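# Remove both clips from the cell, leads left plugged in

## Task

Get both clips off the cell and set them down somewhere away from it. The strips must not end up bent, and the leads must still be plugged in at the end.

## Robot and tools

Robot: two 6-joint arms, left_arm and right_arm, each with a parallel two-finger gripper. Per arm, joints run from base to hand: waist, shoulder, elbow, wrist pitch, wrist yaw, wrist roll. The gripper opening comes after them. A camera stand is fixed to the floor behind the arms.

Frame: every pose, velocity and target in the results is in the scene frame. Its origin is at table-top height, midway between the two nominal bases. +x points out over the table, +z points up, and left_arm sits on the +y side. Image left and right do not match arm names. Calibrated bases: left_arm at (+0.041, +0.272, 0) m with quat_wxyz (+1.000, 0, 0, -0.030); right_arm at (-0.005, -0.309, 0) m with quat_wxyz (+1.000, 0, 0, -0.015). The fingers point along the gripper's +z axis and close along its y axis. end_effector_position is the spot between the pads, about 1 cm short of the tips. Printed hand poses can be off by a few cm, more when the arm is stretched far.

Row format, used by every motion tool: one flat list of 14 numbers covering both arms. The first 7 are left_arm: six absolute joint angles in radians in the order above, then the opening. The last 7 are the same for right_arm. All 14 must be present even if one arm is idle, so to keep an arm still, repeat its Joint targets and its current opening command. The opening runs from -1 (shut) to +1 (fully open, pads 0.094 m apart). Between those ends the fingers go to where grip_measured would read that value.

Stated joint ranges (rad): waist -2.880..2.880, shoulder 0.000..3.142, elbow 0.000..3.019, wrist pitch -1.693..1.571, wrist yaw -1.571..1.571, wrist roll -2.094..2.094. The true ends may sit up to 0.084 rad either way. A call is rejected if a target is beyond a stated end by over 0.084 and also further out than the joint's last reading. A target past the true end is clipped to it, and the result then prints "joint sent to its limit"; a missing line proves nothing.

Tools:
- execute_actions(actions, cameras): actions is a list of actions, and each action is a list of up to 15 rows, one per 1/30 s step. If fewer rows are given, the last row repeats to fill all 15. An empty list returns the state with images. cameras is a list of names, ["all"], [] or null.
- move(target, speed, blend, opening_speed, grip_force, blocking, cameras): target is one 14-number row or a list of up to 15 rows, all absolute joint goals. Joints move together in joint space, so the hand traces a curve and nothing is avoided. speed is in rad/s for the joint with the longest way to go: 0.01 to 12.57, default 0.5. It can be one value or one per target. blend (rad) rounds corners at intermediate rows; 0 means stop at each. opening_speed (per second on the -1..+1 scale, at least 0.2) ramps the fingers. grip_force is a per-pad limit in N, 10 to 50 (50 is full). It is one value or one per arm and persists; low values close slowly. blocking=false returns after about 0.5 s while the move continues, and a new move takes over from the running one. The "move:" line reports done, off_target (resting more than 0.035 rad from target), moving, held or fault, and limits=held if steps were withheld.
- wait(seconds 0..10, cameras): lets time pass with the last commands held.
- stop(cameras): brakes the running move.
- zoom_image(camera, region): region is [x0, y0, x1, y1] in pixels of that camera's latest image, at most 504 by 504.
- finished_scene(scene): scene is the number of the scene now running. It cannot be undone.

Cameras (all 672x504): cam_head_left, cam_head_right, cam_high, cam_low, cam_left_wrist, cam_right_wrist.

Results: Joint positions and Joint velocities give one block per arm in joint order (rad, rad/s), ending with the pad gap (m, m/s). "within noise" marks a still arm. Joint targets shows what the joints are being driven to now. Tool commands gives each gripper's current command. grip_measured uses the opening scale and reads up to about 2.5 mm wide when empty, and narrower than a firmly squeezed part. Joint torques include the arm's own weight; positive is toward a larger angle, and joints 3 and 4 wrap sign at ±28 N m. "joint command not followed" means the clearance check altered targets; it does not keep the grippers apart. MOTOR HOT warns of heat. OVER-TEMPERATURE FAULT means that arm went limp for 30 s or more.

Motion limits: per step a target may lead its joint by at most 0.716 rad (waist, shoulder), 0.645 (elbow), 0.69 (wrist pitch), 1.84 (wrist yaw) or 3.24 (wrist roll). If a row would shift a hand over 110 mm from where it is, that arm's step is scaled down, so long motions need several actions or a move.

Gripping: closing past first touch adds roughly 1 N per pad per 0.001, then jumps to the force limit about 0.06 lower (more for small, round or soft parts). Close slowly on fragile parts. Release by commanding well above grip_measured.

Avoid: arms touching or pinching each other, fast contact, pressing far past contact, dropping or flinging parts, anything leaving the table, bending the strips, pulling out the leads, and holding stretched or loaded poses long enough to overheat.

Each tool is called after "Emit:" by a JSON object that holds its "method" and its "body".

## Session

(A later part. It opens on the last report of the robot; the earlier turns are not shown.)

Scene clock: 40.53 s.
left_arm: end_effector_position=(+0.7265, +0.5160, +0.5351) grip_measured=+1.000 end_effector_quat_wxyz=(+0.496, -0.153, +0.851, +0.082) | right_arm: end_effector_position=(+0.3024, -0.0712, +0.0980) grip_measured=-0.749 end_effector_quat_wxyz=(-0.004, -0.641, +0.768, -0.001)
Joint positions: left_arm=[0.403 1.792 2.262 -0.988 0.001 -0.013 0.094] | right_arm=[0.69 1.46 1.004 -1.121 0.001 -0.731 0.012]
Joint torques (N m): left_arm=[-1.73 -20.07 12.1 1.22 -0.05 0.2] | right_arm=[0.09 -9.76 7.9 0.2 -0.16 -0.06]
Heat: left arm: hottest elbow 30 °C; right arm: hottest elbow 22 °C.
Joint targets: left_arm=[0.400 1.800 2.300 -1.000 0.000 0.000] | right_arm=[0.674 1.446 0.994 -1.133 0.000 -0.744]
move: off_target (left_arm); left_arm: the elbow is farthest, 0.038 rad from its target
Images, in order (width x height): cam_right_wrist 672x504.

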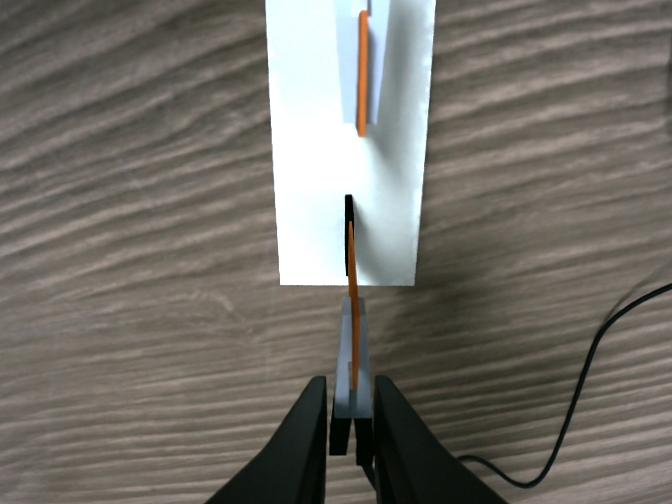

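Emit:
{"method": "move", "body": {"target": [0.4,1.8,2.3,-1.0,0,0.0,1, 0.6745,1.446,0.994,-1.133,0.0,-0.744,-0.82], "speed": 0.1, "opening_speed": 0.2, "cameras": ["cam_right_wrist"]}}

Emit:
{"method": "zoom_image", "body": {"camera": "cam_right_wrist", "region": [230, 260, 470, 504]}}

Scene clock: 42.30 s.
left_arm: end_effector_position=(+0.7265, +0.5160, +0.5351) grip_measured=+1.000 end_effector_quat_wxyz=(+0.496, -0.153, +0.851, +0.082) | right_arm: end_effector_position=(+0.3024, -0.0712, +0.0980) grip_measured=-0.816 end_effector_quat_wxyz=(-0.004, -0.641, +0.768, -0.001)
Joint positions: left_arm=[0.403 1.792 2.262 -0.988 0.001 -0.013 0.094] | right_arm=[0.69 1.46 1.004 -1.121 0.001 -0.731 0.009]
Joint torques (N m): left_arm=[-1.96 -20.07 12.16 1.29 -0.07 0.21] | right_arm=[0.09 -9.82 7.87 0.2 -0.16 -0.06]
Heat: left arm: hottest elbow 30 °C; right arm: hottest elbow 22 °C.
Joint targets: left_arm=[0.400 1.800 2.300 -1.000 0.000 0.000] | right_arm=[0.674 1.446 0.994 -1.133 0.000 -0.744]
move: off_target (left_arm); left_arm: the elbow is farthest, 0.038 rad from its target
Images, in order (width x height): cam_right_wrist 672x504.

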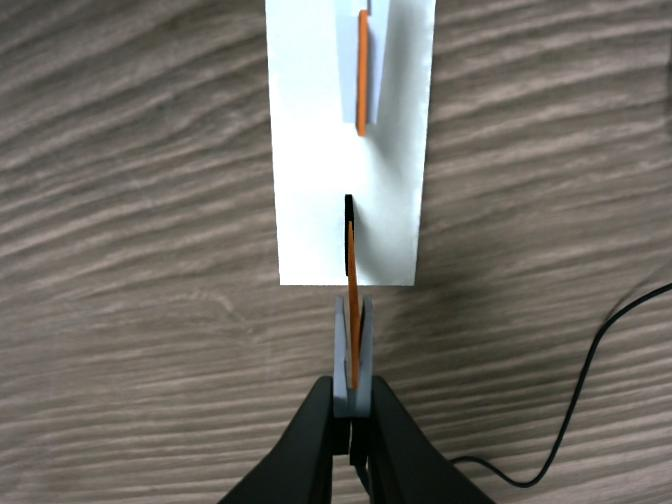

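Scaled by 2.066 from the camera's 672x504 image, which has a finer 960x720 frame.

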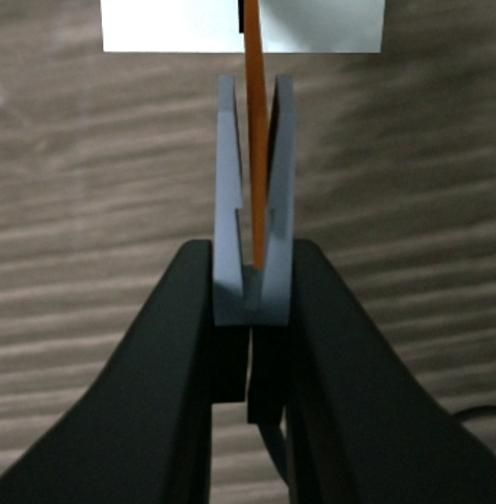

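Emit:
{"method": "move", "body": {"target": [0.4,1.8,2.3,-1.0,0,0.0,1, 0.6745,1.446,0.994,-1.133,0.0,-0.744,-0.93], "speed": 0.1, "opening_speed": 0.2, "cameras": ["cam_right_wrist"]}}

Emit:
{"method": "zoom_image", "body": {"camera": "cam_right_wrist", "region": [230, 260, 470, 504]}}

Scene clock: 44.33 s.
left_arm: end_effector_position=(+0.7265, +0.5160, +0.5351) grip_measured=+1.000 end_effector_quat_wxyz=(+0.496, -0.153, +0.851, +0.082) | right_arm: end_effector_position=(+0.3024, -0.0712, +0.0980) grip_measured=-0.874 end_effector_quat_wxyz=(-0.004, -0.641, +0.768, -0.001)
Joint positions: left_arm=[0.403 1.792 2.262 -0.988 0.001 -0.013 0.094] | right_arm=[0.69 1.46 1.004 -1.121 0.001 -0.731 0.006]
Joint torques (N m): left_arm=[-1.85 -20.13 12.05 1.13 -0.05 0.19] | right_arm=[0.15 -9.82 7.88 0.2 -0.16 -0.06]
Heat: left arm: hottest elbow 30 °C; right arm: hottest elbow 22 °C.
Joint targets: left_arm=[0.400 1.800 2.300 -1.000 0.000 0.000] | right_arm=[0.674 1.446 0.994 -1.133 0.000 -0.744]
move: off_target (left_arm); left_arm: the elbow is farthest, 0.038 rad from its target
Images, in order (width x height): cam_right_wrist 672x504.

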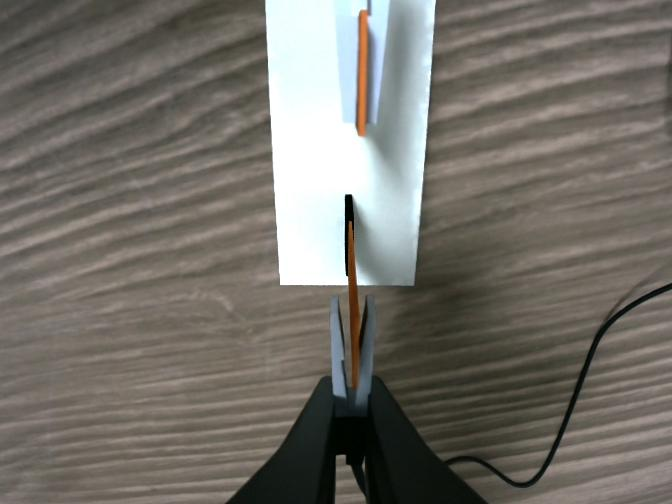

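Scaled by 2.066 from the camera's 672x504 image, which has a finer 960x720 frame.

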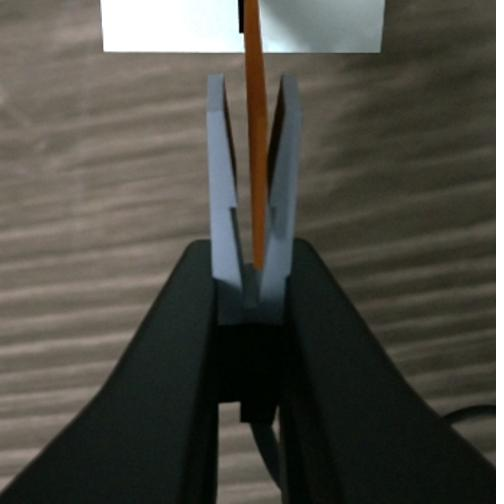

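Emit:
{"method": "move", "body": {"target": [0.4,1.8,2.3,-1.0,0,0.0,1, 0.657,1.427,0.974,-1.132,0.0,-0.761,-0.93], "speed": 0.04, "cameras": ["cam_right_wrist"]}}

Emit:
{"method": "zoom_image", "body": {"camera": "cam_right_wrist", "region": [230, 200, 470, 444]}}

Scene clock: 48.07 s.
left_arm: end_effector_position=(+0.7265, +0.5160, +0.5351) grip_measured=+1.000 end_effector_quat_wxyz=(+0.496, -0.153, +0.851, +0.082) | right_arm: end_effector_position=(+0.2998, -0.0817, +0.0972) grip_measured=-0.874 end_effector_quat_wxyz=(-0.005, -0.640, +0.768, +0.000)
Joint positions: left_arm=[0.403 1.792 2.262 -0.988 0.001 -0.013 0.094] | right_arm=[0.672 1.442 0.982 -1.121 0.001 -0.748 0.006]
Joint torques (N m): left_arm=[-1.73 -20.13 12.1 1.24 -0.09 0.19] | right_arm=[0.15 -9.64 8.01 0.24 -0.16 -0.12]
Heat: left arm: hottest elbow 31 °C; right arm: hottest elbow 22 °C.
Joint targets: left_arm=[0.400 1.800 2.300 -1.000 0.000 0.000] | right_arm=[0.657 1.427 0.974 -1.132 0.000 -0.761]
move: off_target (left_arm); left_arm: the elbow is farthest, 0.038 rad from its target
Images, in order (width x height): cam_right_wrist 672x504.

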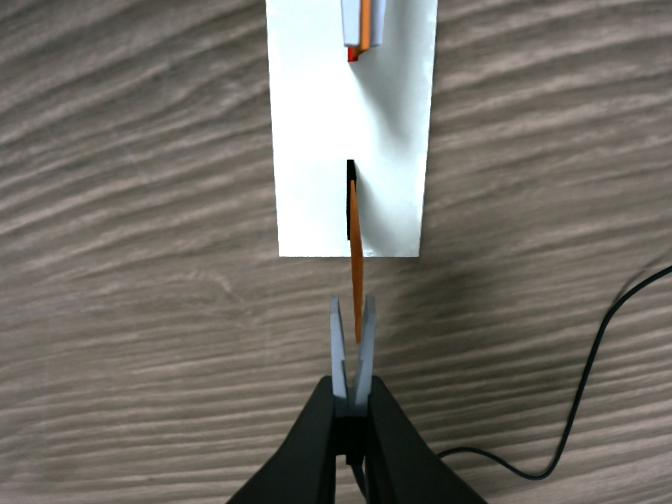

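Scaled by 2.066 from the camera's 672x504 image, which has a finer 960x720 frame.

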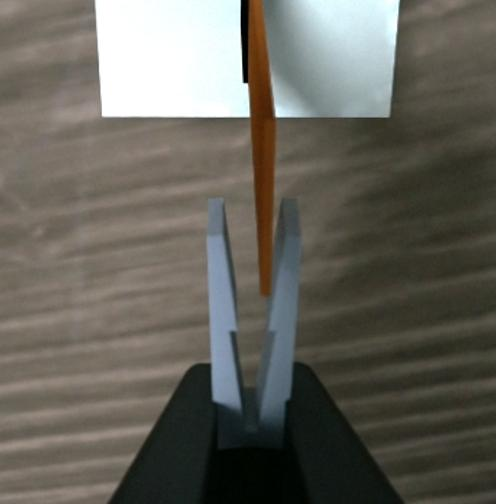

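Emit:
{"method": "move", "body": {"target": [0.4,1.8,2.3,-1.0,0,0.0,1, 0.6465,1.419,0.967,-1.131,0.0,-0.771,-0.93], "speed": 0.04, "cameras": ["cam_right_wrist"]}}

Emit:
{"method": "zoom_image", "body": {"camera": "cam_right_wrist", "region": [230, 200, 470, 444]}}

Scene clock: 50.07 s.
left_arm: end_effector_position=(+0.7265, +0.5160, +0.5351) grip_measured=+1.000 end_effector_quat_wxyz=(+0.496, -0.153, +0.851, +0.082) | right_arm: end_effector_position=(+0.2999, -0.0865, +0.0974) grip_measured=-0.874 end_effector_quat_wxyz=(-0.005, -0.640, +0.768, +0.000)
Joint positions: left_arm=[0.403 1.792 2.262 -0.988 0.001 -0.013 0.094] | right_arm=[0.662 1.435 0.975 -1.121 0.001 -0.758 0.006]
Joint torques (N m): left_arm=[-2.14 -19.78 12.25 1.03 -0.09 0.21] | right_arm=[0.15 -9.52 8.05 0.28 -0.17 -0.05]
Heat: left arm: hottest elbow 31 °C; right arm: hottest elbow 22 °C.
Joint targets: left_arm=[0.400 1.800 2.300 -1.000 0.000 0.000] | right_arm=[0.647 1.419 0.967 -1.131 0.000 -0.771]
move: off_target (left_arm); left_arm: the elbow is farthest, 0.038 rad from its target
Images, in order (width x height): cam_right_wrist 672x504.

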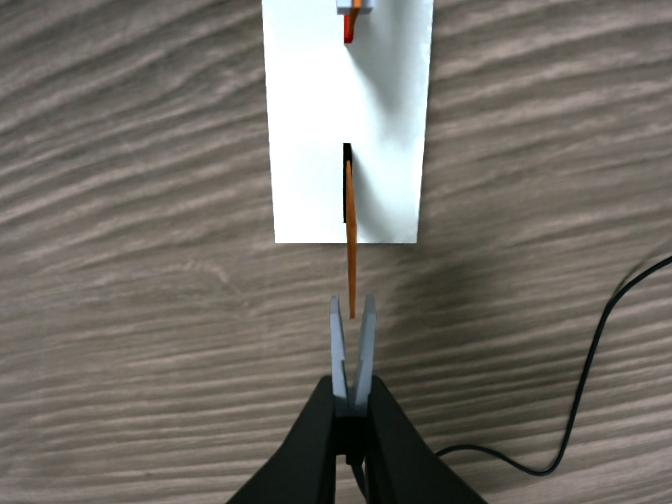

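Scaled by 2.066 from the camera's 672x504 image, which has a finer 960x720 frame.

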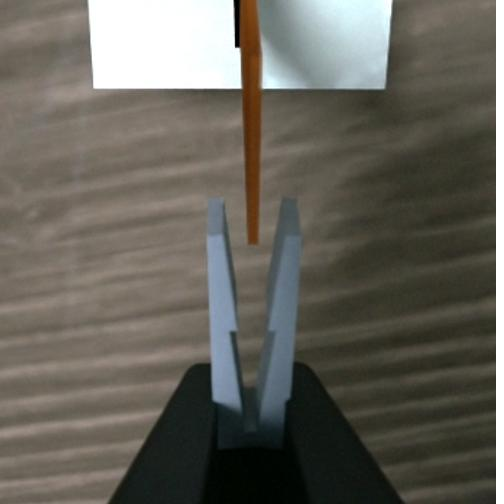

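Emit:
{"method": "move", "body": {"target": [0.4,1.8,2.3,-1.0,0,0.0,1, 0.621,1.390,0.937,-1.129,0.0,-0.797,-0.93], "speed": 0.06, "cameras": ["cam_right_wrist"]}}

Scene clock: 51.83 s.
left_arm: end_effector_position=(+0.7265, +0.5160, +0.5351) grip_measured=+1.000 end_effector_quat_wxyz=(+0.496, -0.153, +0.851, +0.082) | right_arm: end_effector_position=(+0.2961, -0.1010, +0.0978) grip_measured=-0.874 end_effector_quat_wxyz=(-0.005, -0.640, +0.768, +0.000)
Joint positions: left_arm=[0.403 1.792 2.262 -0.988 0.001 -0.013 0.094] | right_arm=[0.636 1.405 0.945 -1.121 0.001 -0.784 0.006]
Joint torques (N m): left_arm=[-1.96 -19.9 12.14 1.17 -0.07 0.18] | right_arm=[0.15 -9.05 8.13 0.35 -0.17 -0.06]
Heat: left arm: hottest elbow 31 °C; right arm: hottest elbow 22 °C.
Joint targets: left_arm=[0.400 1.800 2.300 -1.000 0.000 0.000] | right_arm=[0.621 1.390 0.937 -1.129 0.000 -0.797]
move: off_target (left_arm); left_arm: the elbow is farthest, 0.038 rad from its target
Images, in order (width x height): cam_right_wrist 672x504.

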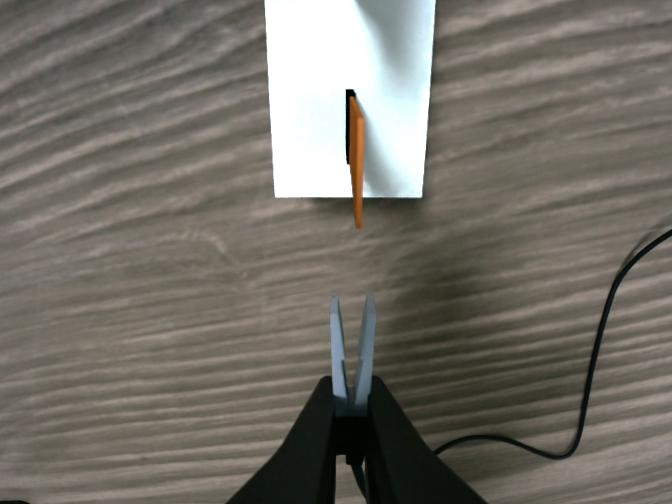

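Emit:
{"method": "move", "body": {"target": [[0.4,1.8,2.3,-1.0,0,0.0,1, 0.482,1.275,0.823,-1.124,0.0,-0.930,-0.93],[0.4,1.8,2.3,-1.0,0,0.0,1, 0.482,1.370,0.747,-0.950,0.0,-0.930,-0.93],[0.4,1.8,2.3,-1.0,0,0.0,1, 0.482,1.409,0.720,-0.882,0.0,-0.930,-0.93]], "speed": [0.15,0.12,0.08], "blend": [0.02,0.02,0], "cameras": ["cam_right_wrist","cam_low"]}}

Emit:
{"method": "zoom_image", "body": {"camera": "cam_low", "region": [140, 160, 320, 300]}}

Scene clock: 57.60 s.
left_arm: end_effector_position=(+0.7265, +0.5160, +0.5351) grip_measured=+1.000 end_effector_quat_wxyz=(+0.496, -0.153, +0.851, +0.082) | right_arm: end_effector_position=(+0.2841, -0.1641, +0.0283) grip_measured=-0.874 end_effector_quat_wxyz=(-0.001, -0.637, +0.770, -0.001)
Joint positions: left_arm=[0.403 1.792 2.262 -0.988 0.001 -0.013 0.094] | right_arm=[0.496 1.404 0.728 -0.896 0.001 -0.917 0.006]
Joint torques (N m): left_arm=[-1.79 -19.96 12.11 1.32 -0.09 0.23] | right_arm=[0.21 -6.59 7.05 1.26 -0.17 -0.06]
Heat: left arm: hottest elbow 31 °C; right arm: hottest elbow 22 °C.
Joint targets: left_arm=[0.400 1.800 2.300 -1.000 0.000 0.000] | right_arm=[0.482 1.409 0.720 -0.882 0.000 -0.930]
move: off_target (left_arm); left_arm: the elbow is farthest, 0.038 rad from its target
Images, in order (width x height): cam_low 672x504, cam_right_wrist 672x504.

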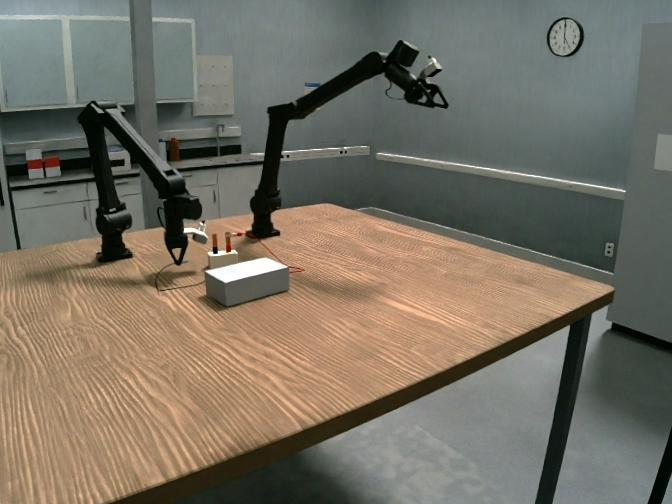

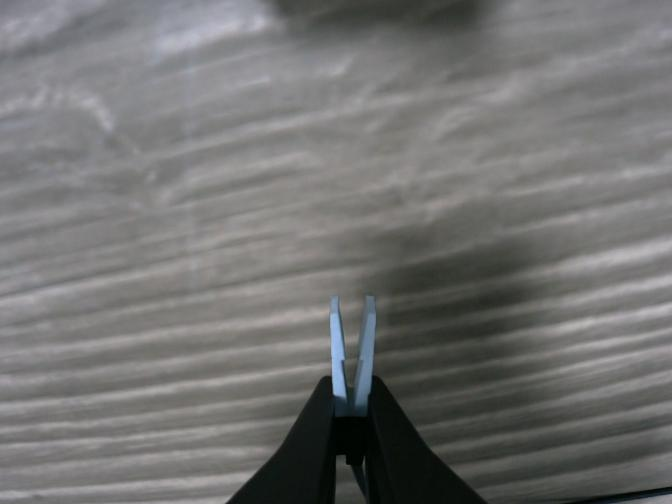

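Scaled by 2.800 from the camera's 672x504 image, which has a finer 960x720 frame.

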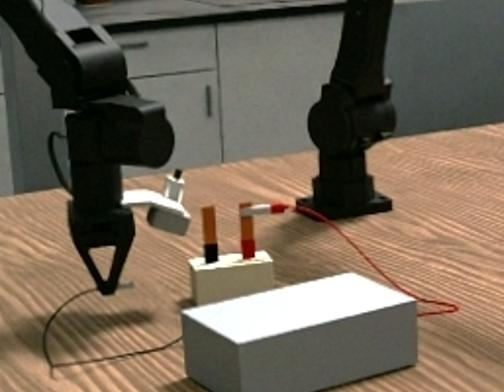

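Good, lower to the table level and open.

Emit:
{"method": "move", "body": {"target": [[0.4,1.8,2.3,-1.0,0,0.0,1, 0.482,1.445,0.700,-0.826,0.0,-0.930,-0.93],[0.4,1.8,2.3,-1.0,0,0.0,1, 0.482,1.445,0.700,-0.826,0.0,-0.930,-0.5]], "speed": 0.05, "opening_speed": 0.3, "cameras": ["cam_right_wrist"]}}

Scene clock: 61.80 s.
left_arm: end_effector_position=(+0.7265, +0.5160, +0.5351) grip_measured=+1.000 end_effector_quat_wxyz=(+0.496, -0.153, +0.851, +0.082) | right_arm: end_effector_position=(+0.2844, -0.1640, +0.0118) grip_measured=-0.502 end_effector_quat_wxyz=(+0.000, -0.638, +0.770, -0.001)
Joint positions: left_arm=[0.403 1.792 2.262 -0.988 0.001 -0.013 0.094] | right_arm=[0.496 1.439 0.708 -0.84 0.001 -0.918 0.023]
Joint torques (N m): left_arm=[-2.49 -19.49 12.15 1.31 -0.05 0.19] | right_arm=[0.21 -6.77 6.72 1.24 -0.17 -0.06]
Heat: left arm: hottest elbow 31 °C; right arm: hottest elbow 22 °C.
Joint targets: left_arm=[0.400 1.800 2.300 -1.000 0.000 0.000] | right_arm=[0.482 1.445 0.700 -0.826 0.000 -0.930]
move: off_target (left_arm); left_arm: the elbow is farthest, 0.038 rad from its target
Images, in order (width x height): cam_right_wrist 672x504.

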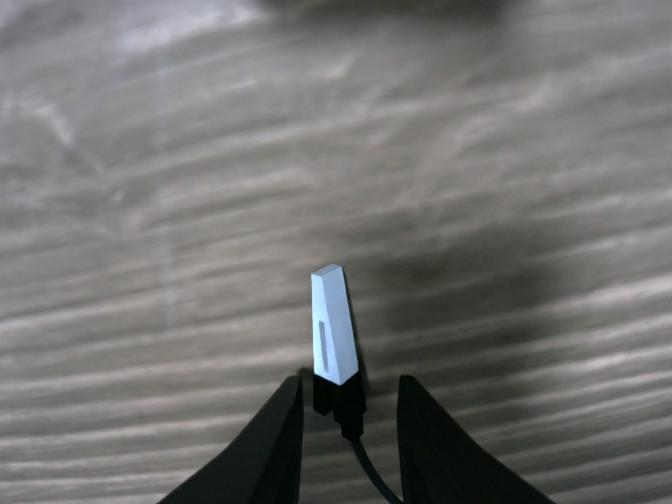

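Emit:
{"method": "move", "body": {"target": [[0.4,1.8,2.3,-1.0,0,0.0,1, 0.482,1.350,0.805,-0.970,0.0,-0.930,0.1],[0.4,1.8,2.3,-1.0,0,0.0,1, 0.482,1.218,0.960,-1.280,0.0,-0.930,0.1],[-0.61,1.336,1.29,-1.525,0,1.087,0, -0.5,1.0,0.96,-1.2,0.0,0,0.2]], "speed": [0.15,0.3,0.6], "blend": [0,0.03,0], "opening_speed": 0.6, "cameras": ["cam_left_wrist","cam_low","cam_high"]}}

Scene clock: 72.23 s.
left_arm: end_effector_position=(+0.3456, +0.0341, +0.2445) grip_measured=+0.004 end_effector_quat_wxyz=(-0.001, +0.763, +0.646, +0.000) | right_arm: end_effector_position=(+0.2704, -0.4661, +0.2054) grip_measured=+0.199 end_effector_quat_wxyz=(+0.118, +0.248, +0.961, -0.033)
Joint positions: left_arm=[-0.602 1.351 1.292 -1.513 0.001 1.074 0.047] | right_arm=[-0.486 1.008 0.9 -1.217 0.001 -0.013 0.056]
Joint torques (N m): left_arm=[-2.2 -13.1 8.62 -0.44 0.05 0.18] | right_arm=[0.21 -4.72 15.57 1.83 -0.1 0.18]
Heat: left arm: hottest elbow 31 °C; right arm: hottest elbow 23 °C.
Joint targets: left_arm=[-0.610 1.336 1.290 -1.525 0.000 1.087] | right_arm=[-0.500 1.000 0.960 -1.200 0.000 0.000]
move: off_target (right_arm); target 3's new numbers were sent with right_arm's elbow 0.060 rad from that target; right_arm: the elbow is farthest, 0.060 rad from its target
Images, in order (width x height): cam_high 672x504, cam_low 672x504, cam_left_wrist 672x504.

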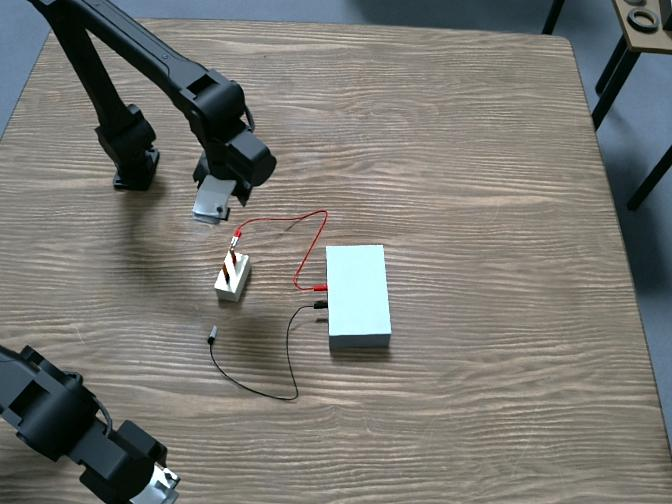

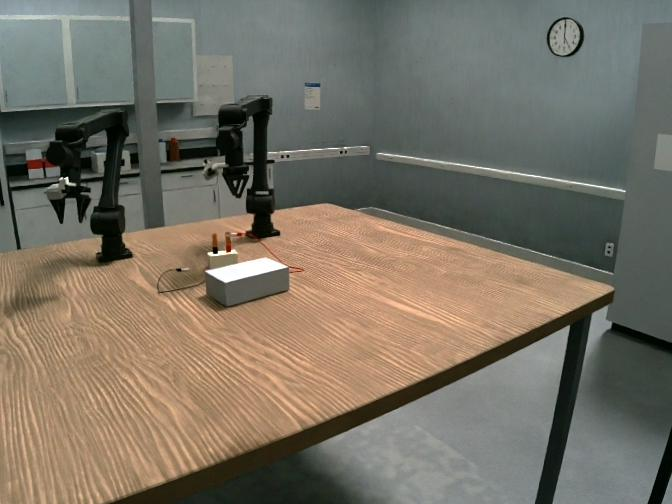

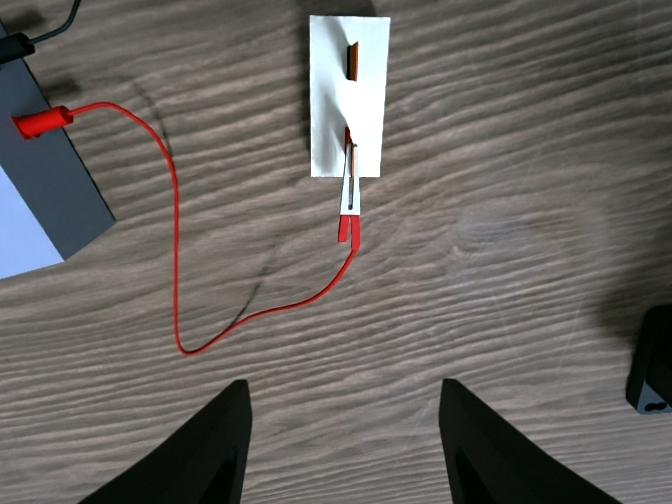

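Emit:
{"method": "move", "body": {"target": [-0.615,1.384,1.108,-1.298,0,1.105,0, -0.5,1.0,0.96,-1.2,0.0,0,0.2], "speed": 0.3, "cameras": ["cam_left_wrist"]}}

Scene clock: 77.57 s.
left_arm: end_effector_position=(+0.3416, +0.0373, +0.1673) grip_measured=+0.003 end_effector_quat_wxyz=(-0.002, +0.769, +0.639, -0.001) | right_arm: end_effector_position=(+0.2704, -0.4661, +0.2054) grip_measured=+0.199 end_effector_quat_wxyz=(+0.118, +0.248, +0.961, -0.033)
Joint positions: left_arm=[-0.602 1.372 1.108 -1.311 0.001 1.092 0.047] | right_arm=[-0.486 1.008 0.9 -1.217 0.001 -0.013 0.056]
Joint torques (N m): left_arm=[-2.67 -10.29 8.32 0.69 0.01 0.18] | right_arm=[0.26 -4.72 15.58 1.81 -0.11 0.19]
Heat: left arm: hottest elbow 31 °C; right arm: hottest elbow 24 °C.
Joint targets: left_arm=[-0.615 1.384 1.108 -1.298 0.000 1.105] | right_arm=[-0.500 1.000 0.960 -1.200 0.000 0.000]
move: off_target (right_arm); right_arm: the elbow is farthest, 0.060 rad from its target
Images, in order (width x height): cam_left_wrist 672x504.

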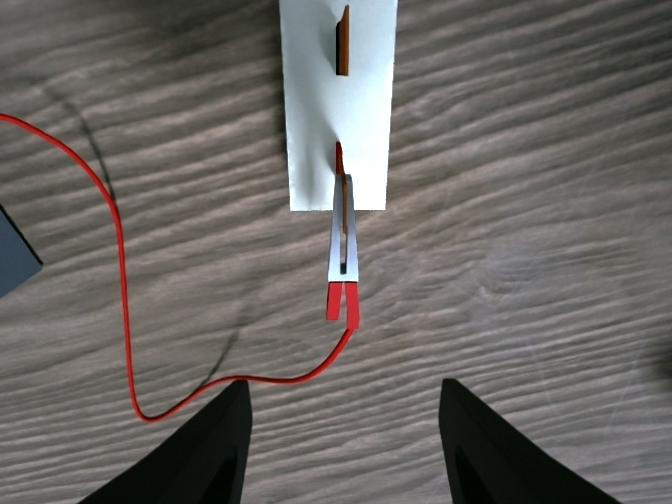

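Emit:
{"method": "zoom_image", "body": {"camera": "cam_left_wrist", "region": [270, 130, 420, 330]}}

Scaled by 2.520 from the camera's 672x504 image, which has a finer 960x720 frame.

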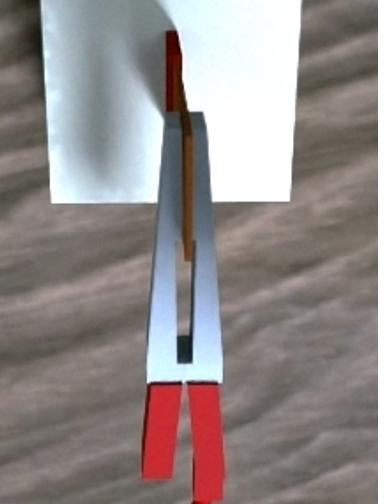

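Emit:
{"method": "move", "body": {"target": [-0.615,1.418,1.033,-1.187,0,1.105,0, -0.5,1.0,0.96,-1.2,0.0,0,0.2], "speed": 0.15, "cameras": ["cam_left_wrist","cam_low"]}}

Emit:
{"method": "zoom_image", "body": {"camera": "cam_low", "region": [180, 200, 290, 280]}}

Scene clock: 88.20 s.
left_arm: end_effector_position=(+0.3424, +0.0366, +0.1298) grip_measured=+0.003 end_effector_quat_wxyz=(+0.002, +0.769, +0.639, +0.000) | right_arm: end_effector_position=(+0.2704, -0.4661, +0.2054) grip_measured=+0.199 end_effector_quat_wxyz=(+0.118, +0.248, +0.961, -0.033)
Joint positions: left_arm=[-0.602 1.402 1.034 -1.2 0.001 1.092 0.047] | right_arm=[-0.486 1.008 0.9 -1.217 0.001 -0.013 0.056]
Joint torques (N m): left_arm=[-2.08 -9.88 8.09 0.72 0 0.22] | right_arm=[0.26 -4.72 15.58 1.83 -0.1 0.18]
Heat: left arm: hottest elbow 31 °C; right arm: hottest elbow 25 °C.
Joint targets: left_arm=[-0.615 1.418 1.033 -1.187 0.000 1.105] | right_arm=[-0.500 1.000 0.960 -1.200 0.000 0.000]
move: off_target (right_arm); right_arm: the elbow is farthest, 0.060 rad from its target
Images, in order (width x height): cam_low 672x504, cam_left_wrist 672x504.

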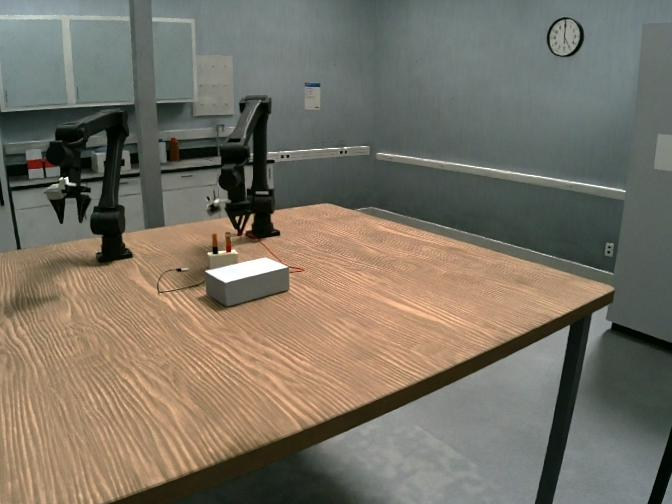

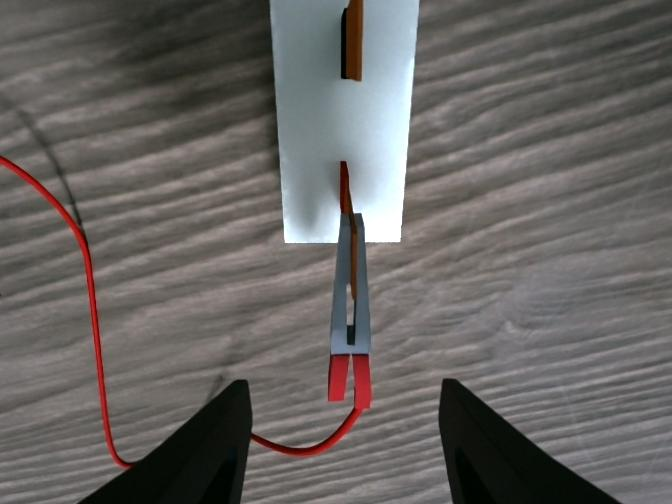

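Scaled by 4.582 from the camera's 672x504 image, which has a finer 960x720 frame.

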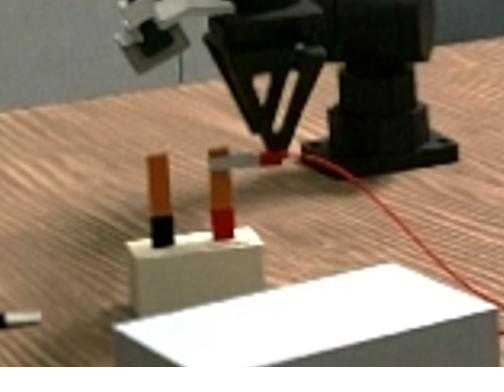

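Emit:
{"method": "move", "body": {"target": [-0.615,1.431,1.015,-1.158,0,1.105,0, -0.5,1.0,0.96,-1.2,0.0,0,0.2], "speed": 0.1, "cameras": ["cam_left_wrist","cam_low"]}}

Emit:
{"method": "zoom_image", "body": {"camera": "cam_low", "region": [180, 200, 290, 280]}}

Emit:
{"method": "zoom_image", "body": {"camera": "cam_left_wrist", "region": [230, 230, 470, 474]}}

Scene clock: 93.00 s.
left_arm: end_effector_position=(+0.3426, +0.0365, +0.1191) grip_measured=+0.003 end_effector_quat_wxyz=(+0.001, +0.769, +0.639, +0.000) | right_arm: end_effector_position=(+0.2704, -0.4661, +0.2054) grip_measured=+0.199 end_effector_quat_wxyz=(+0.118, +0.248, +0.961, -0.033)
Joint positions: left_arm=[-0.602 1.415 1.016 -1.171 0.001 1.092 0.047] | right_arm=[-0.486 1.008 0.9 -1.217 0.001 -0.013 0.056]
Joint torques (N m): left_arm=[-2.78 -11.11 7.88 0.5 0 0.19] | right_arm=[0.26 -4.72 15.58 1.83 -0.11 0.18]
Heat: left arm: hottest elbow 31 °C; right arm: hottest elbow 26 °C.
Joint targets: left_arm=[-0.615 1.431 1.015 -1.158 0.000 1.105] | right_arm=[-0.500 1.000 0.960 -1.200 0.000 0.000]
move: off_target (right_arm); right_arm: the elbow is farthest, 0.060 rad from its target
Images, in order (width x height): cam_low 672x504, cam_left_wrist 672x504.

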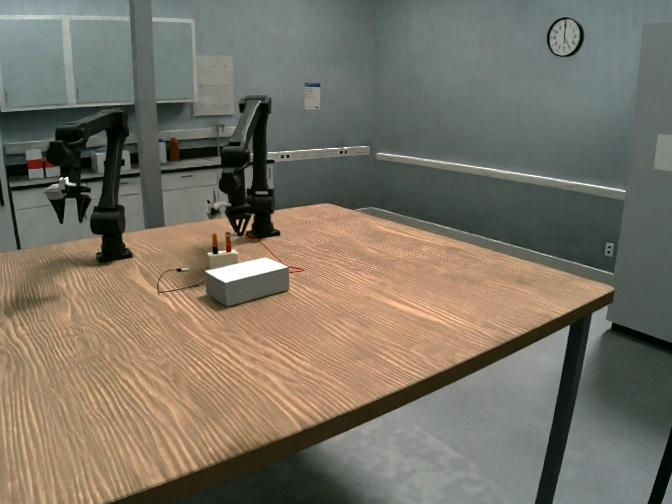

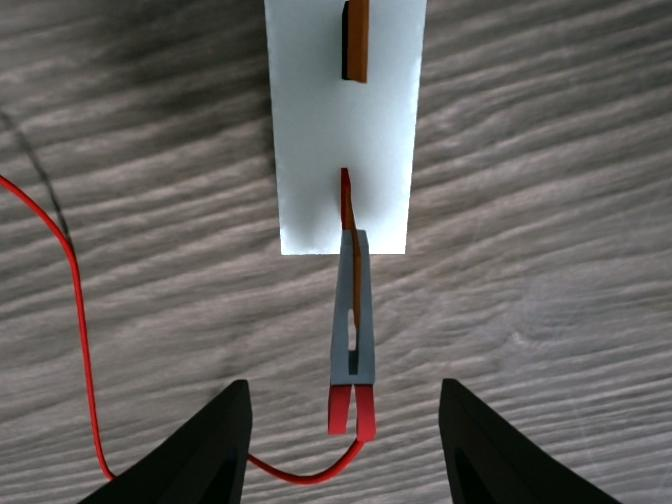

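Scaled by 4.582 from the camera's 672x504 image, which has a finer 960x720 frame.

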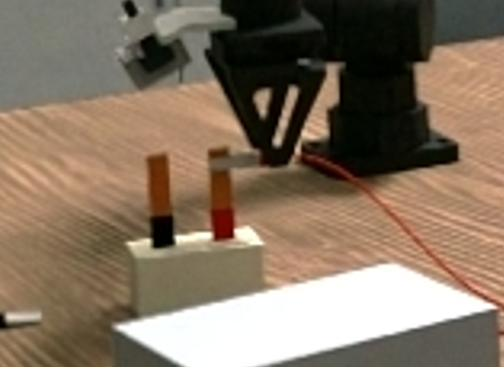

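Scaled by 2.066 from the camera's 672x504 image, which has a finer 960x720 frame.

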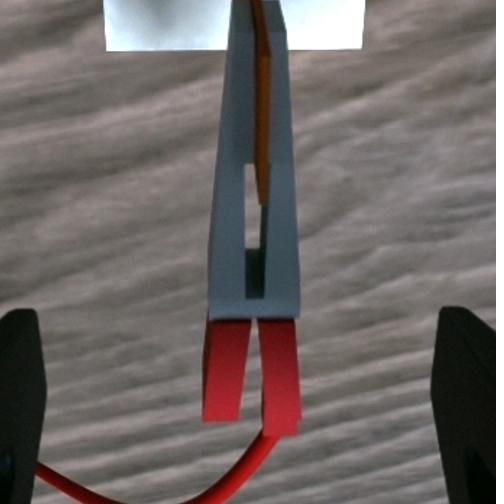

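Emit:
{"method": "move", "body": {"target": [-0.6175,1.434,1.002,-1.142,0,1.105,-0.35, -0.5,1.0,0.96,-1.2,0.0,0,0.2], "speed": 0.1, "opening_speed": 0.4, "cameras": ["cam_left_wrist","cam_low"]}}

Emit:
{"method": "zoom_image", "body": {"camera": "cam_low", "region": [180, 200, 290, 280]}}

Emit:
{"method": "zoom_image", "body": {"camera": "cam_left_wrist", "region": [230, 230, 470, 474]}}

Scene clock: 96.50 s.
left_arm: end_effector_position=(+0.3418, +0.0371, +0.1141) grip_measured=-0.346 end_effector_quat_wxyz=(+0.002, +0.769, +0.639, +0.000) | right_arm: end_effector_position=(+0.2704, -0.4661, +0.2054) grip_measured=+0.199 end_effector_quat_wxyz=(+0.118, +0.248, +0.961, -0.033)
Joint positions: left_arm=[-0.602 1.416 1.004 -1.155 0.001 1.092 0.031] | right_arm=[-0.486 1.008 0.9 -1.217 0.001 -0.013 0.056]
Joint torques (N m): left_arm=[-2.67 -10.11 7.9 0.51 -0.01 0.21] | right_arm=[0.26 -4.72 15.58 1.83 -0.1 0.18]
Heat: left arm: hottest elbow 31 °C; right arm: hottest elbow 26 °C.
Joint targets: left_arm=[-0.617 1.434 1.002 -1.142 0.000 1.105] | right_arm=[-0.500 1.000 0.960 -1.200 0.000 0.000]
move: off_target (right_arm); right_arm: the elbow is farthest, 0.060 rad from its target
Images, in order (width x height): cam_low 672x504, cam_left_wrist 672x504.

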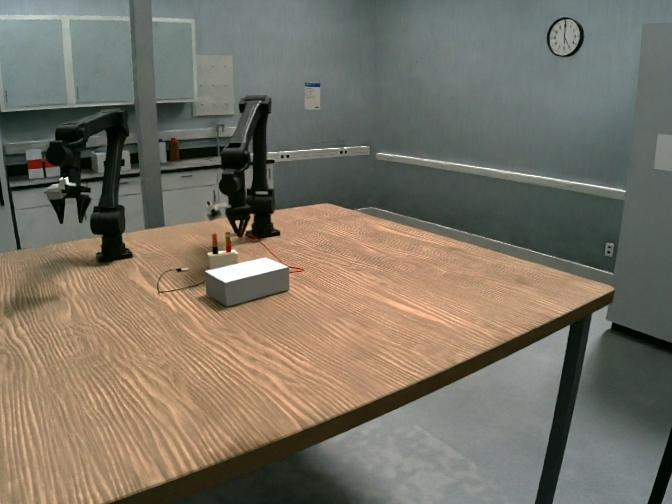

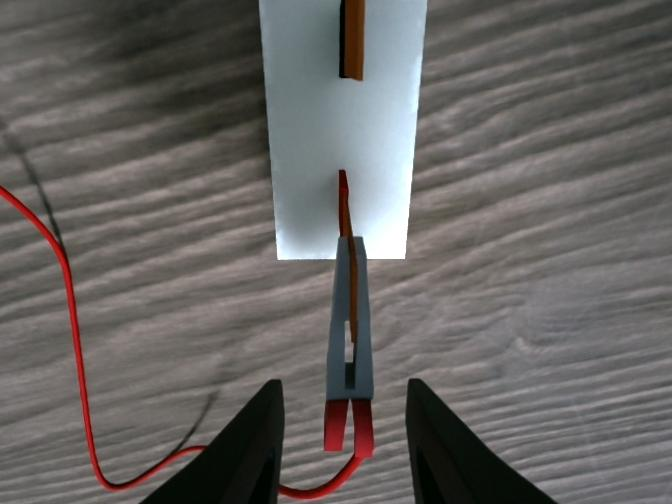

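Scaled by 4.582 from the camera's 672x504 image, which has a finer 960x720 frame.

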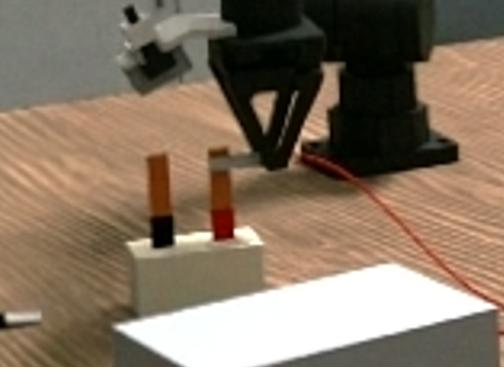

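Scaled by 2.066 from the camera's 672x504 image, which has a finer 960x720 frame.

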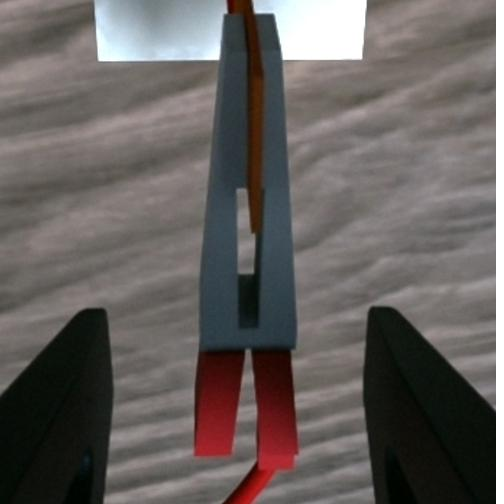

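Emit:
{"method": "move", "body": {"target": [-0.619,1.434,0.997,-1.138,0,1.105,-0.6, -0.5,1.0,0.96,-1.2,0.0,0,0.2], "speed": 0.1, "opening_speed": 0.4, "cameras": ["cam_left_wrist"]}}

Emit:
{"method": "zoom_image", "body": {"camera": "cam_left_wrist", "region": [230, 230, 470, 474]}}

Scene clock: 99.40 s.
left_arm: end_effector_position=(+0.3409, +0.0378, +0.1122) grip_measured=-0.596 end_effector_quat_wxyz=(+0.001, +0.769, +0.639, +0.000) | right_arm: end_effector_position=(+0.2704, -0.4661, +0.2054) grip_measured=+0.199 end_effector_quat_wxyz=(+0.118, +0.248, +0.961, -0.033)
Joint positions: left_arm=[-0.602 1.416 0.998 -1.15 0.001 1.092 0.019] | right_arm=[-0.486 1.008 0.9 -1.217 0.001 -0.013 0.056]
Joint torques (N m): left_arm=[-3.31 -9.88 7.86 0.7 -0.02 0.21] | right_arm=[0.26 -4.66 15.58 1.83 -0.11 0.18]
Heat: left arm: hottest elbow 31 °C; right arm: hottest elbow 26 °C.
Joint targets: left_arm=[-0.619 1.434 0.997 -1.138 0.000 1.105] | right_arm=[-0.500 1.000 0.960 -1.200 0.000 0.000]
move: off_target (right_arm); right_arm: the elbow is farthest, 0.060 rad from its target
Images, in order (width x height): cam_left_wrist 672x504.

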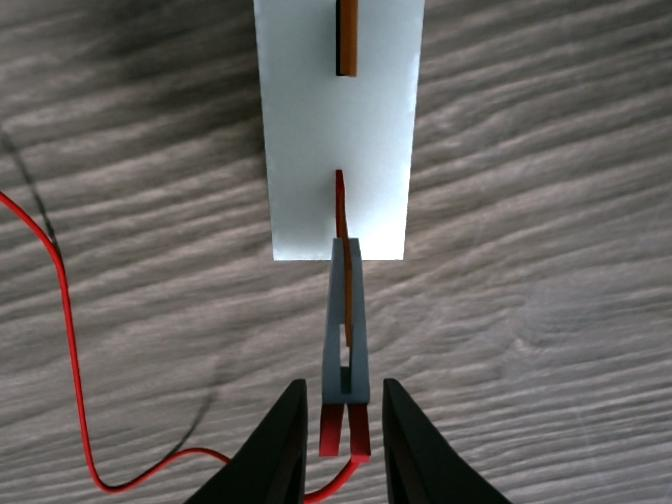

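Scaled by 2.066 from the camera's 672x504 image, which has a finer 960x720 frame.

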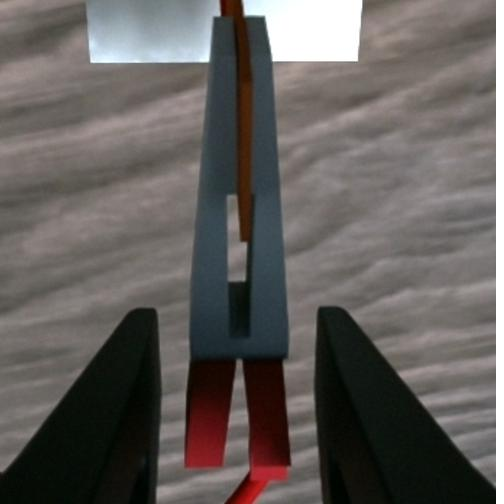

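Emit:
{"method": "move", "body": {"target": [-0.619,1.434,0.997,-1.138,0,1.105,-0.78, -0.5,1.0,0.96,-1.2,0.0,0,0.2], "speed": 0.1, "opening_speed": 0.3, "cameras": ["cam_left_wrist"]}}

Emit:
{"method": "zoom_image", "body": {"camera": "cam_left_wrist", "region": [230, 230, 470, 474]}}

Scene clock: 101.07 s.
left_arm: end_effector_position=(+0.3409, +0.0378, +0.1122) grip_measured=-0.773 end_effector_quat_wxyz=(+0.001, +0.769, +0.639, +0.000) | right_arm: end_effector_position=(+0.2704, -0.4661, +0.2054) grip_measured=+0.199 end_effector_quat_wxyz=(+0.118, +0.248, +0.961, -0.033)
Joint positions: left_arm=[-0.602 1.416 0.998 -1.15 0.001 1.092 0.011] | right_arm=[-0.486 1.008 0.9 -1.217 0.001 -0.013 0.056]
Joint torques (N m): left_arm=[-3.08 -10.4 7.8 0.66 -0.01 0.2] | right_arm=[0.26 -4.72 15.57 1.83 -0.1 0.19]
Heat: left arm: hottest elbow 31 °C; right arm: hottest elbow 26 °C.
Joint targets: left_arm=[-0.619 1.434 0.997 -1.138 0.000 1.105] | right_arm=[-0.500 1.000 0.960 -1.200 0.000 0.000]
move: off_target (right_arm); right_arm: the elbow is farthest, 0.060 rad from its target
Images, in order (width x height): cam_left_wrist 672x504.

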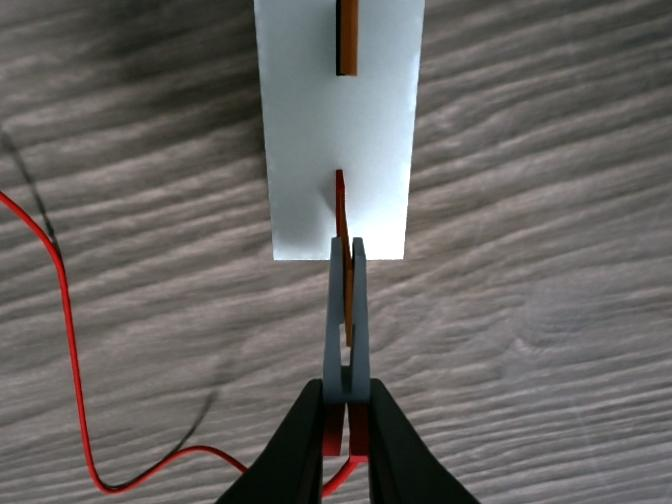

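Scaled by 2.066 from the camera's 672x504 image, which has a finer 960x720 frame.

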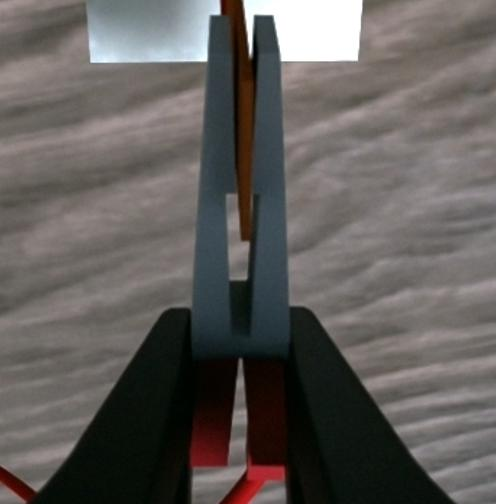

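Emit:
{"method": "move", "body": {"target": [-0.619,1.434,0.997,-1.138,0,1.105,-0.93, -0.5,1.0,0.96,-1.2,0.0,0,0.2], "speed": 0.1, "opening_speed": 0.2, "cameras": ["cam_left_wrist"]}}

Emit:
{"method": "zoom_image", "body": {"camera": "cam_left_wrist", "region": [230, 230, 470, 474]}}

Emit:
{"method": "move", "body": {"target": [-0.592,1.406,0.997,-1.138,0,1.105,-0.93, -0.5,1.0,0.96,-1.2,0.0,0,0.2], "speed": 0.05, "cameras": ["cam_left_wrist"]}}

Emit:
{"method": "zoom_image", "body": {"camera": "cam_left_wrist", "region": [230, 230, 470, 474]}}

Scene clock: 104.37 s.
left_arm: end_effector_position=(+0.3409, +0.0378, +0.1122) grip_measured=-0.853 end_effector_quat_wxyz=(+0.001, +0.769, +0.639, +0.000) | right_arm: end_effector_position=(+0.2704, -0.4661, +0.2054) grip_measured=+0.199 end_effector_quat_wxyz=(+0.118, +0.248, +0.961, -0.033)
Joint positions: left_arm=[-0.602 1.416 0.998 -1.15 0.001 1.092 0.007] | right_arm=[-0.486 1.008 0.9 -1.217 0.001 -0.013 0.056]
Joint torques (N m): left_arm=[-2.9 -10.11 7.94 0.64 -0.02 0.2] | right_arm=[0.26 -4.72 15.58 1.83 -0.1 0.18]
Heat: left arm: hottest elbow 31 °C; right arm: hottest elbow 27 °C.
Joint targets: left_arm=[-0.619 1.434 0.997 -1.138 0.000 1.105] | right_arm=[-0.500 1.000 0.960 -1.200 0.000 0.000]
move: off_target (right_arm); right_arm: the elbow is farthest, 0.060 rad from its target
Images, in order (width x height): cam_left_wrist 672x504.

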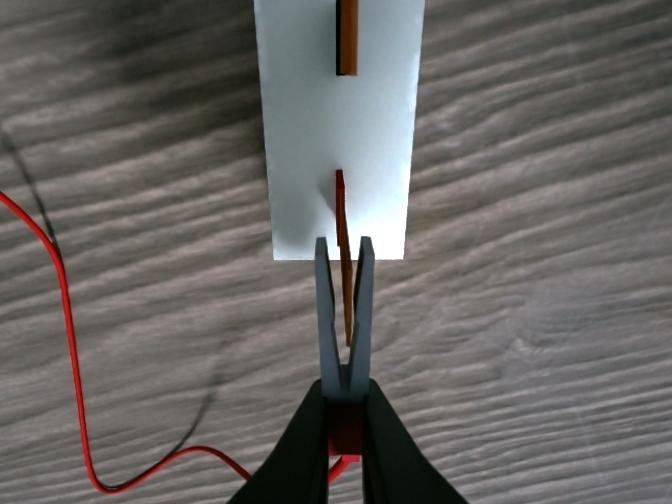

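Scaled by 2.066 from the camera's 672x504 image, which has a finer 960x720 frame.

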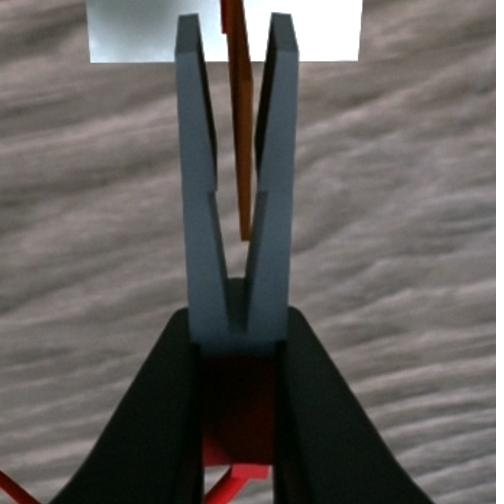

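Scene clock: 105.17 s.
left_arm: end_effector_position=(+0.3409, +0.0378, +0.1122) grip_measured=-0.853 end_effector_quat_wxyz=(+0.001, +0.769, +0.639, +0.000) | right_arm: end_effector_position=(+0.2704, -0.4661, +0.2054) grip_measured=+0.199 end_effector_quat_wxyz=(+0.118, +0.248, +0.961, -0.033)
Joint positions: left_arm=[-0.602 1.416 0.998 -1.15 0.001 1.092 0.007] | right_arm=[-0.486 1.008 0.9 -1.217 0.001 -0.013 0.056]
Joint torques (N m): left_arm=[-0.73 -12.45 7.84 0.49 0.04 0.21] | right_arm=[0.26 -4.66 15.57 1.83 -0.1 0.19]
Heat: left arm: hottest elbow 31 °C; right arm: hottest elbow 27 °C.
Joint targets: left_arm=[-0.592 1.406 0.997 -1.138 0.000 1.105] | right_arm=[-0.500 1.000 0.960 -1.200 0.000 0.000]
move: off_target (right_arm); right_arm: the elbow is farthest, 0.060 rad from its target
Images, in order (width x height): cam_left_wrist 672x504.

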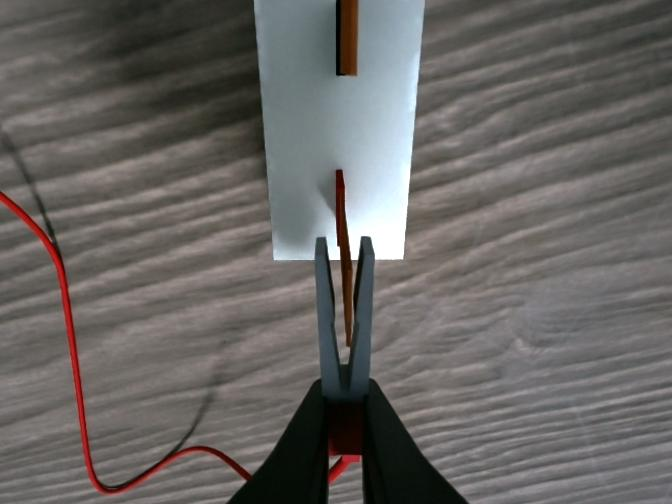

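Scaled by 2.066 from the camera's 672x504 image, which has a finer 960x720 frame.

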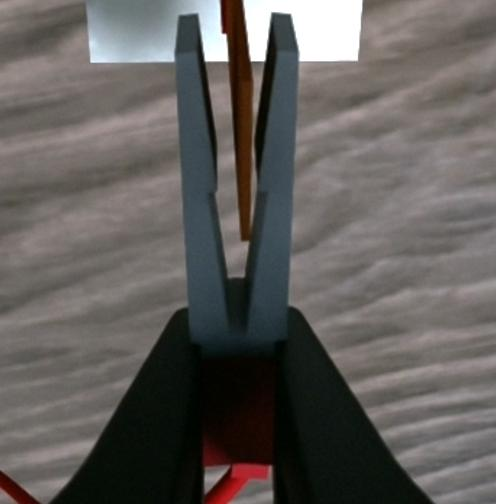

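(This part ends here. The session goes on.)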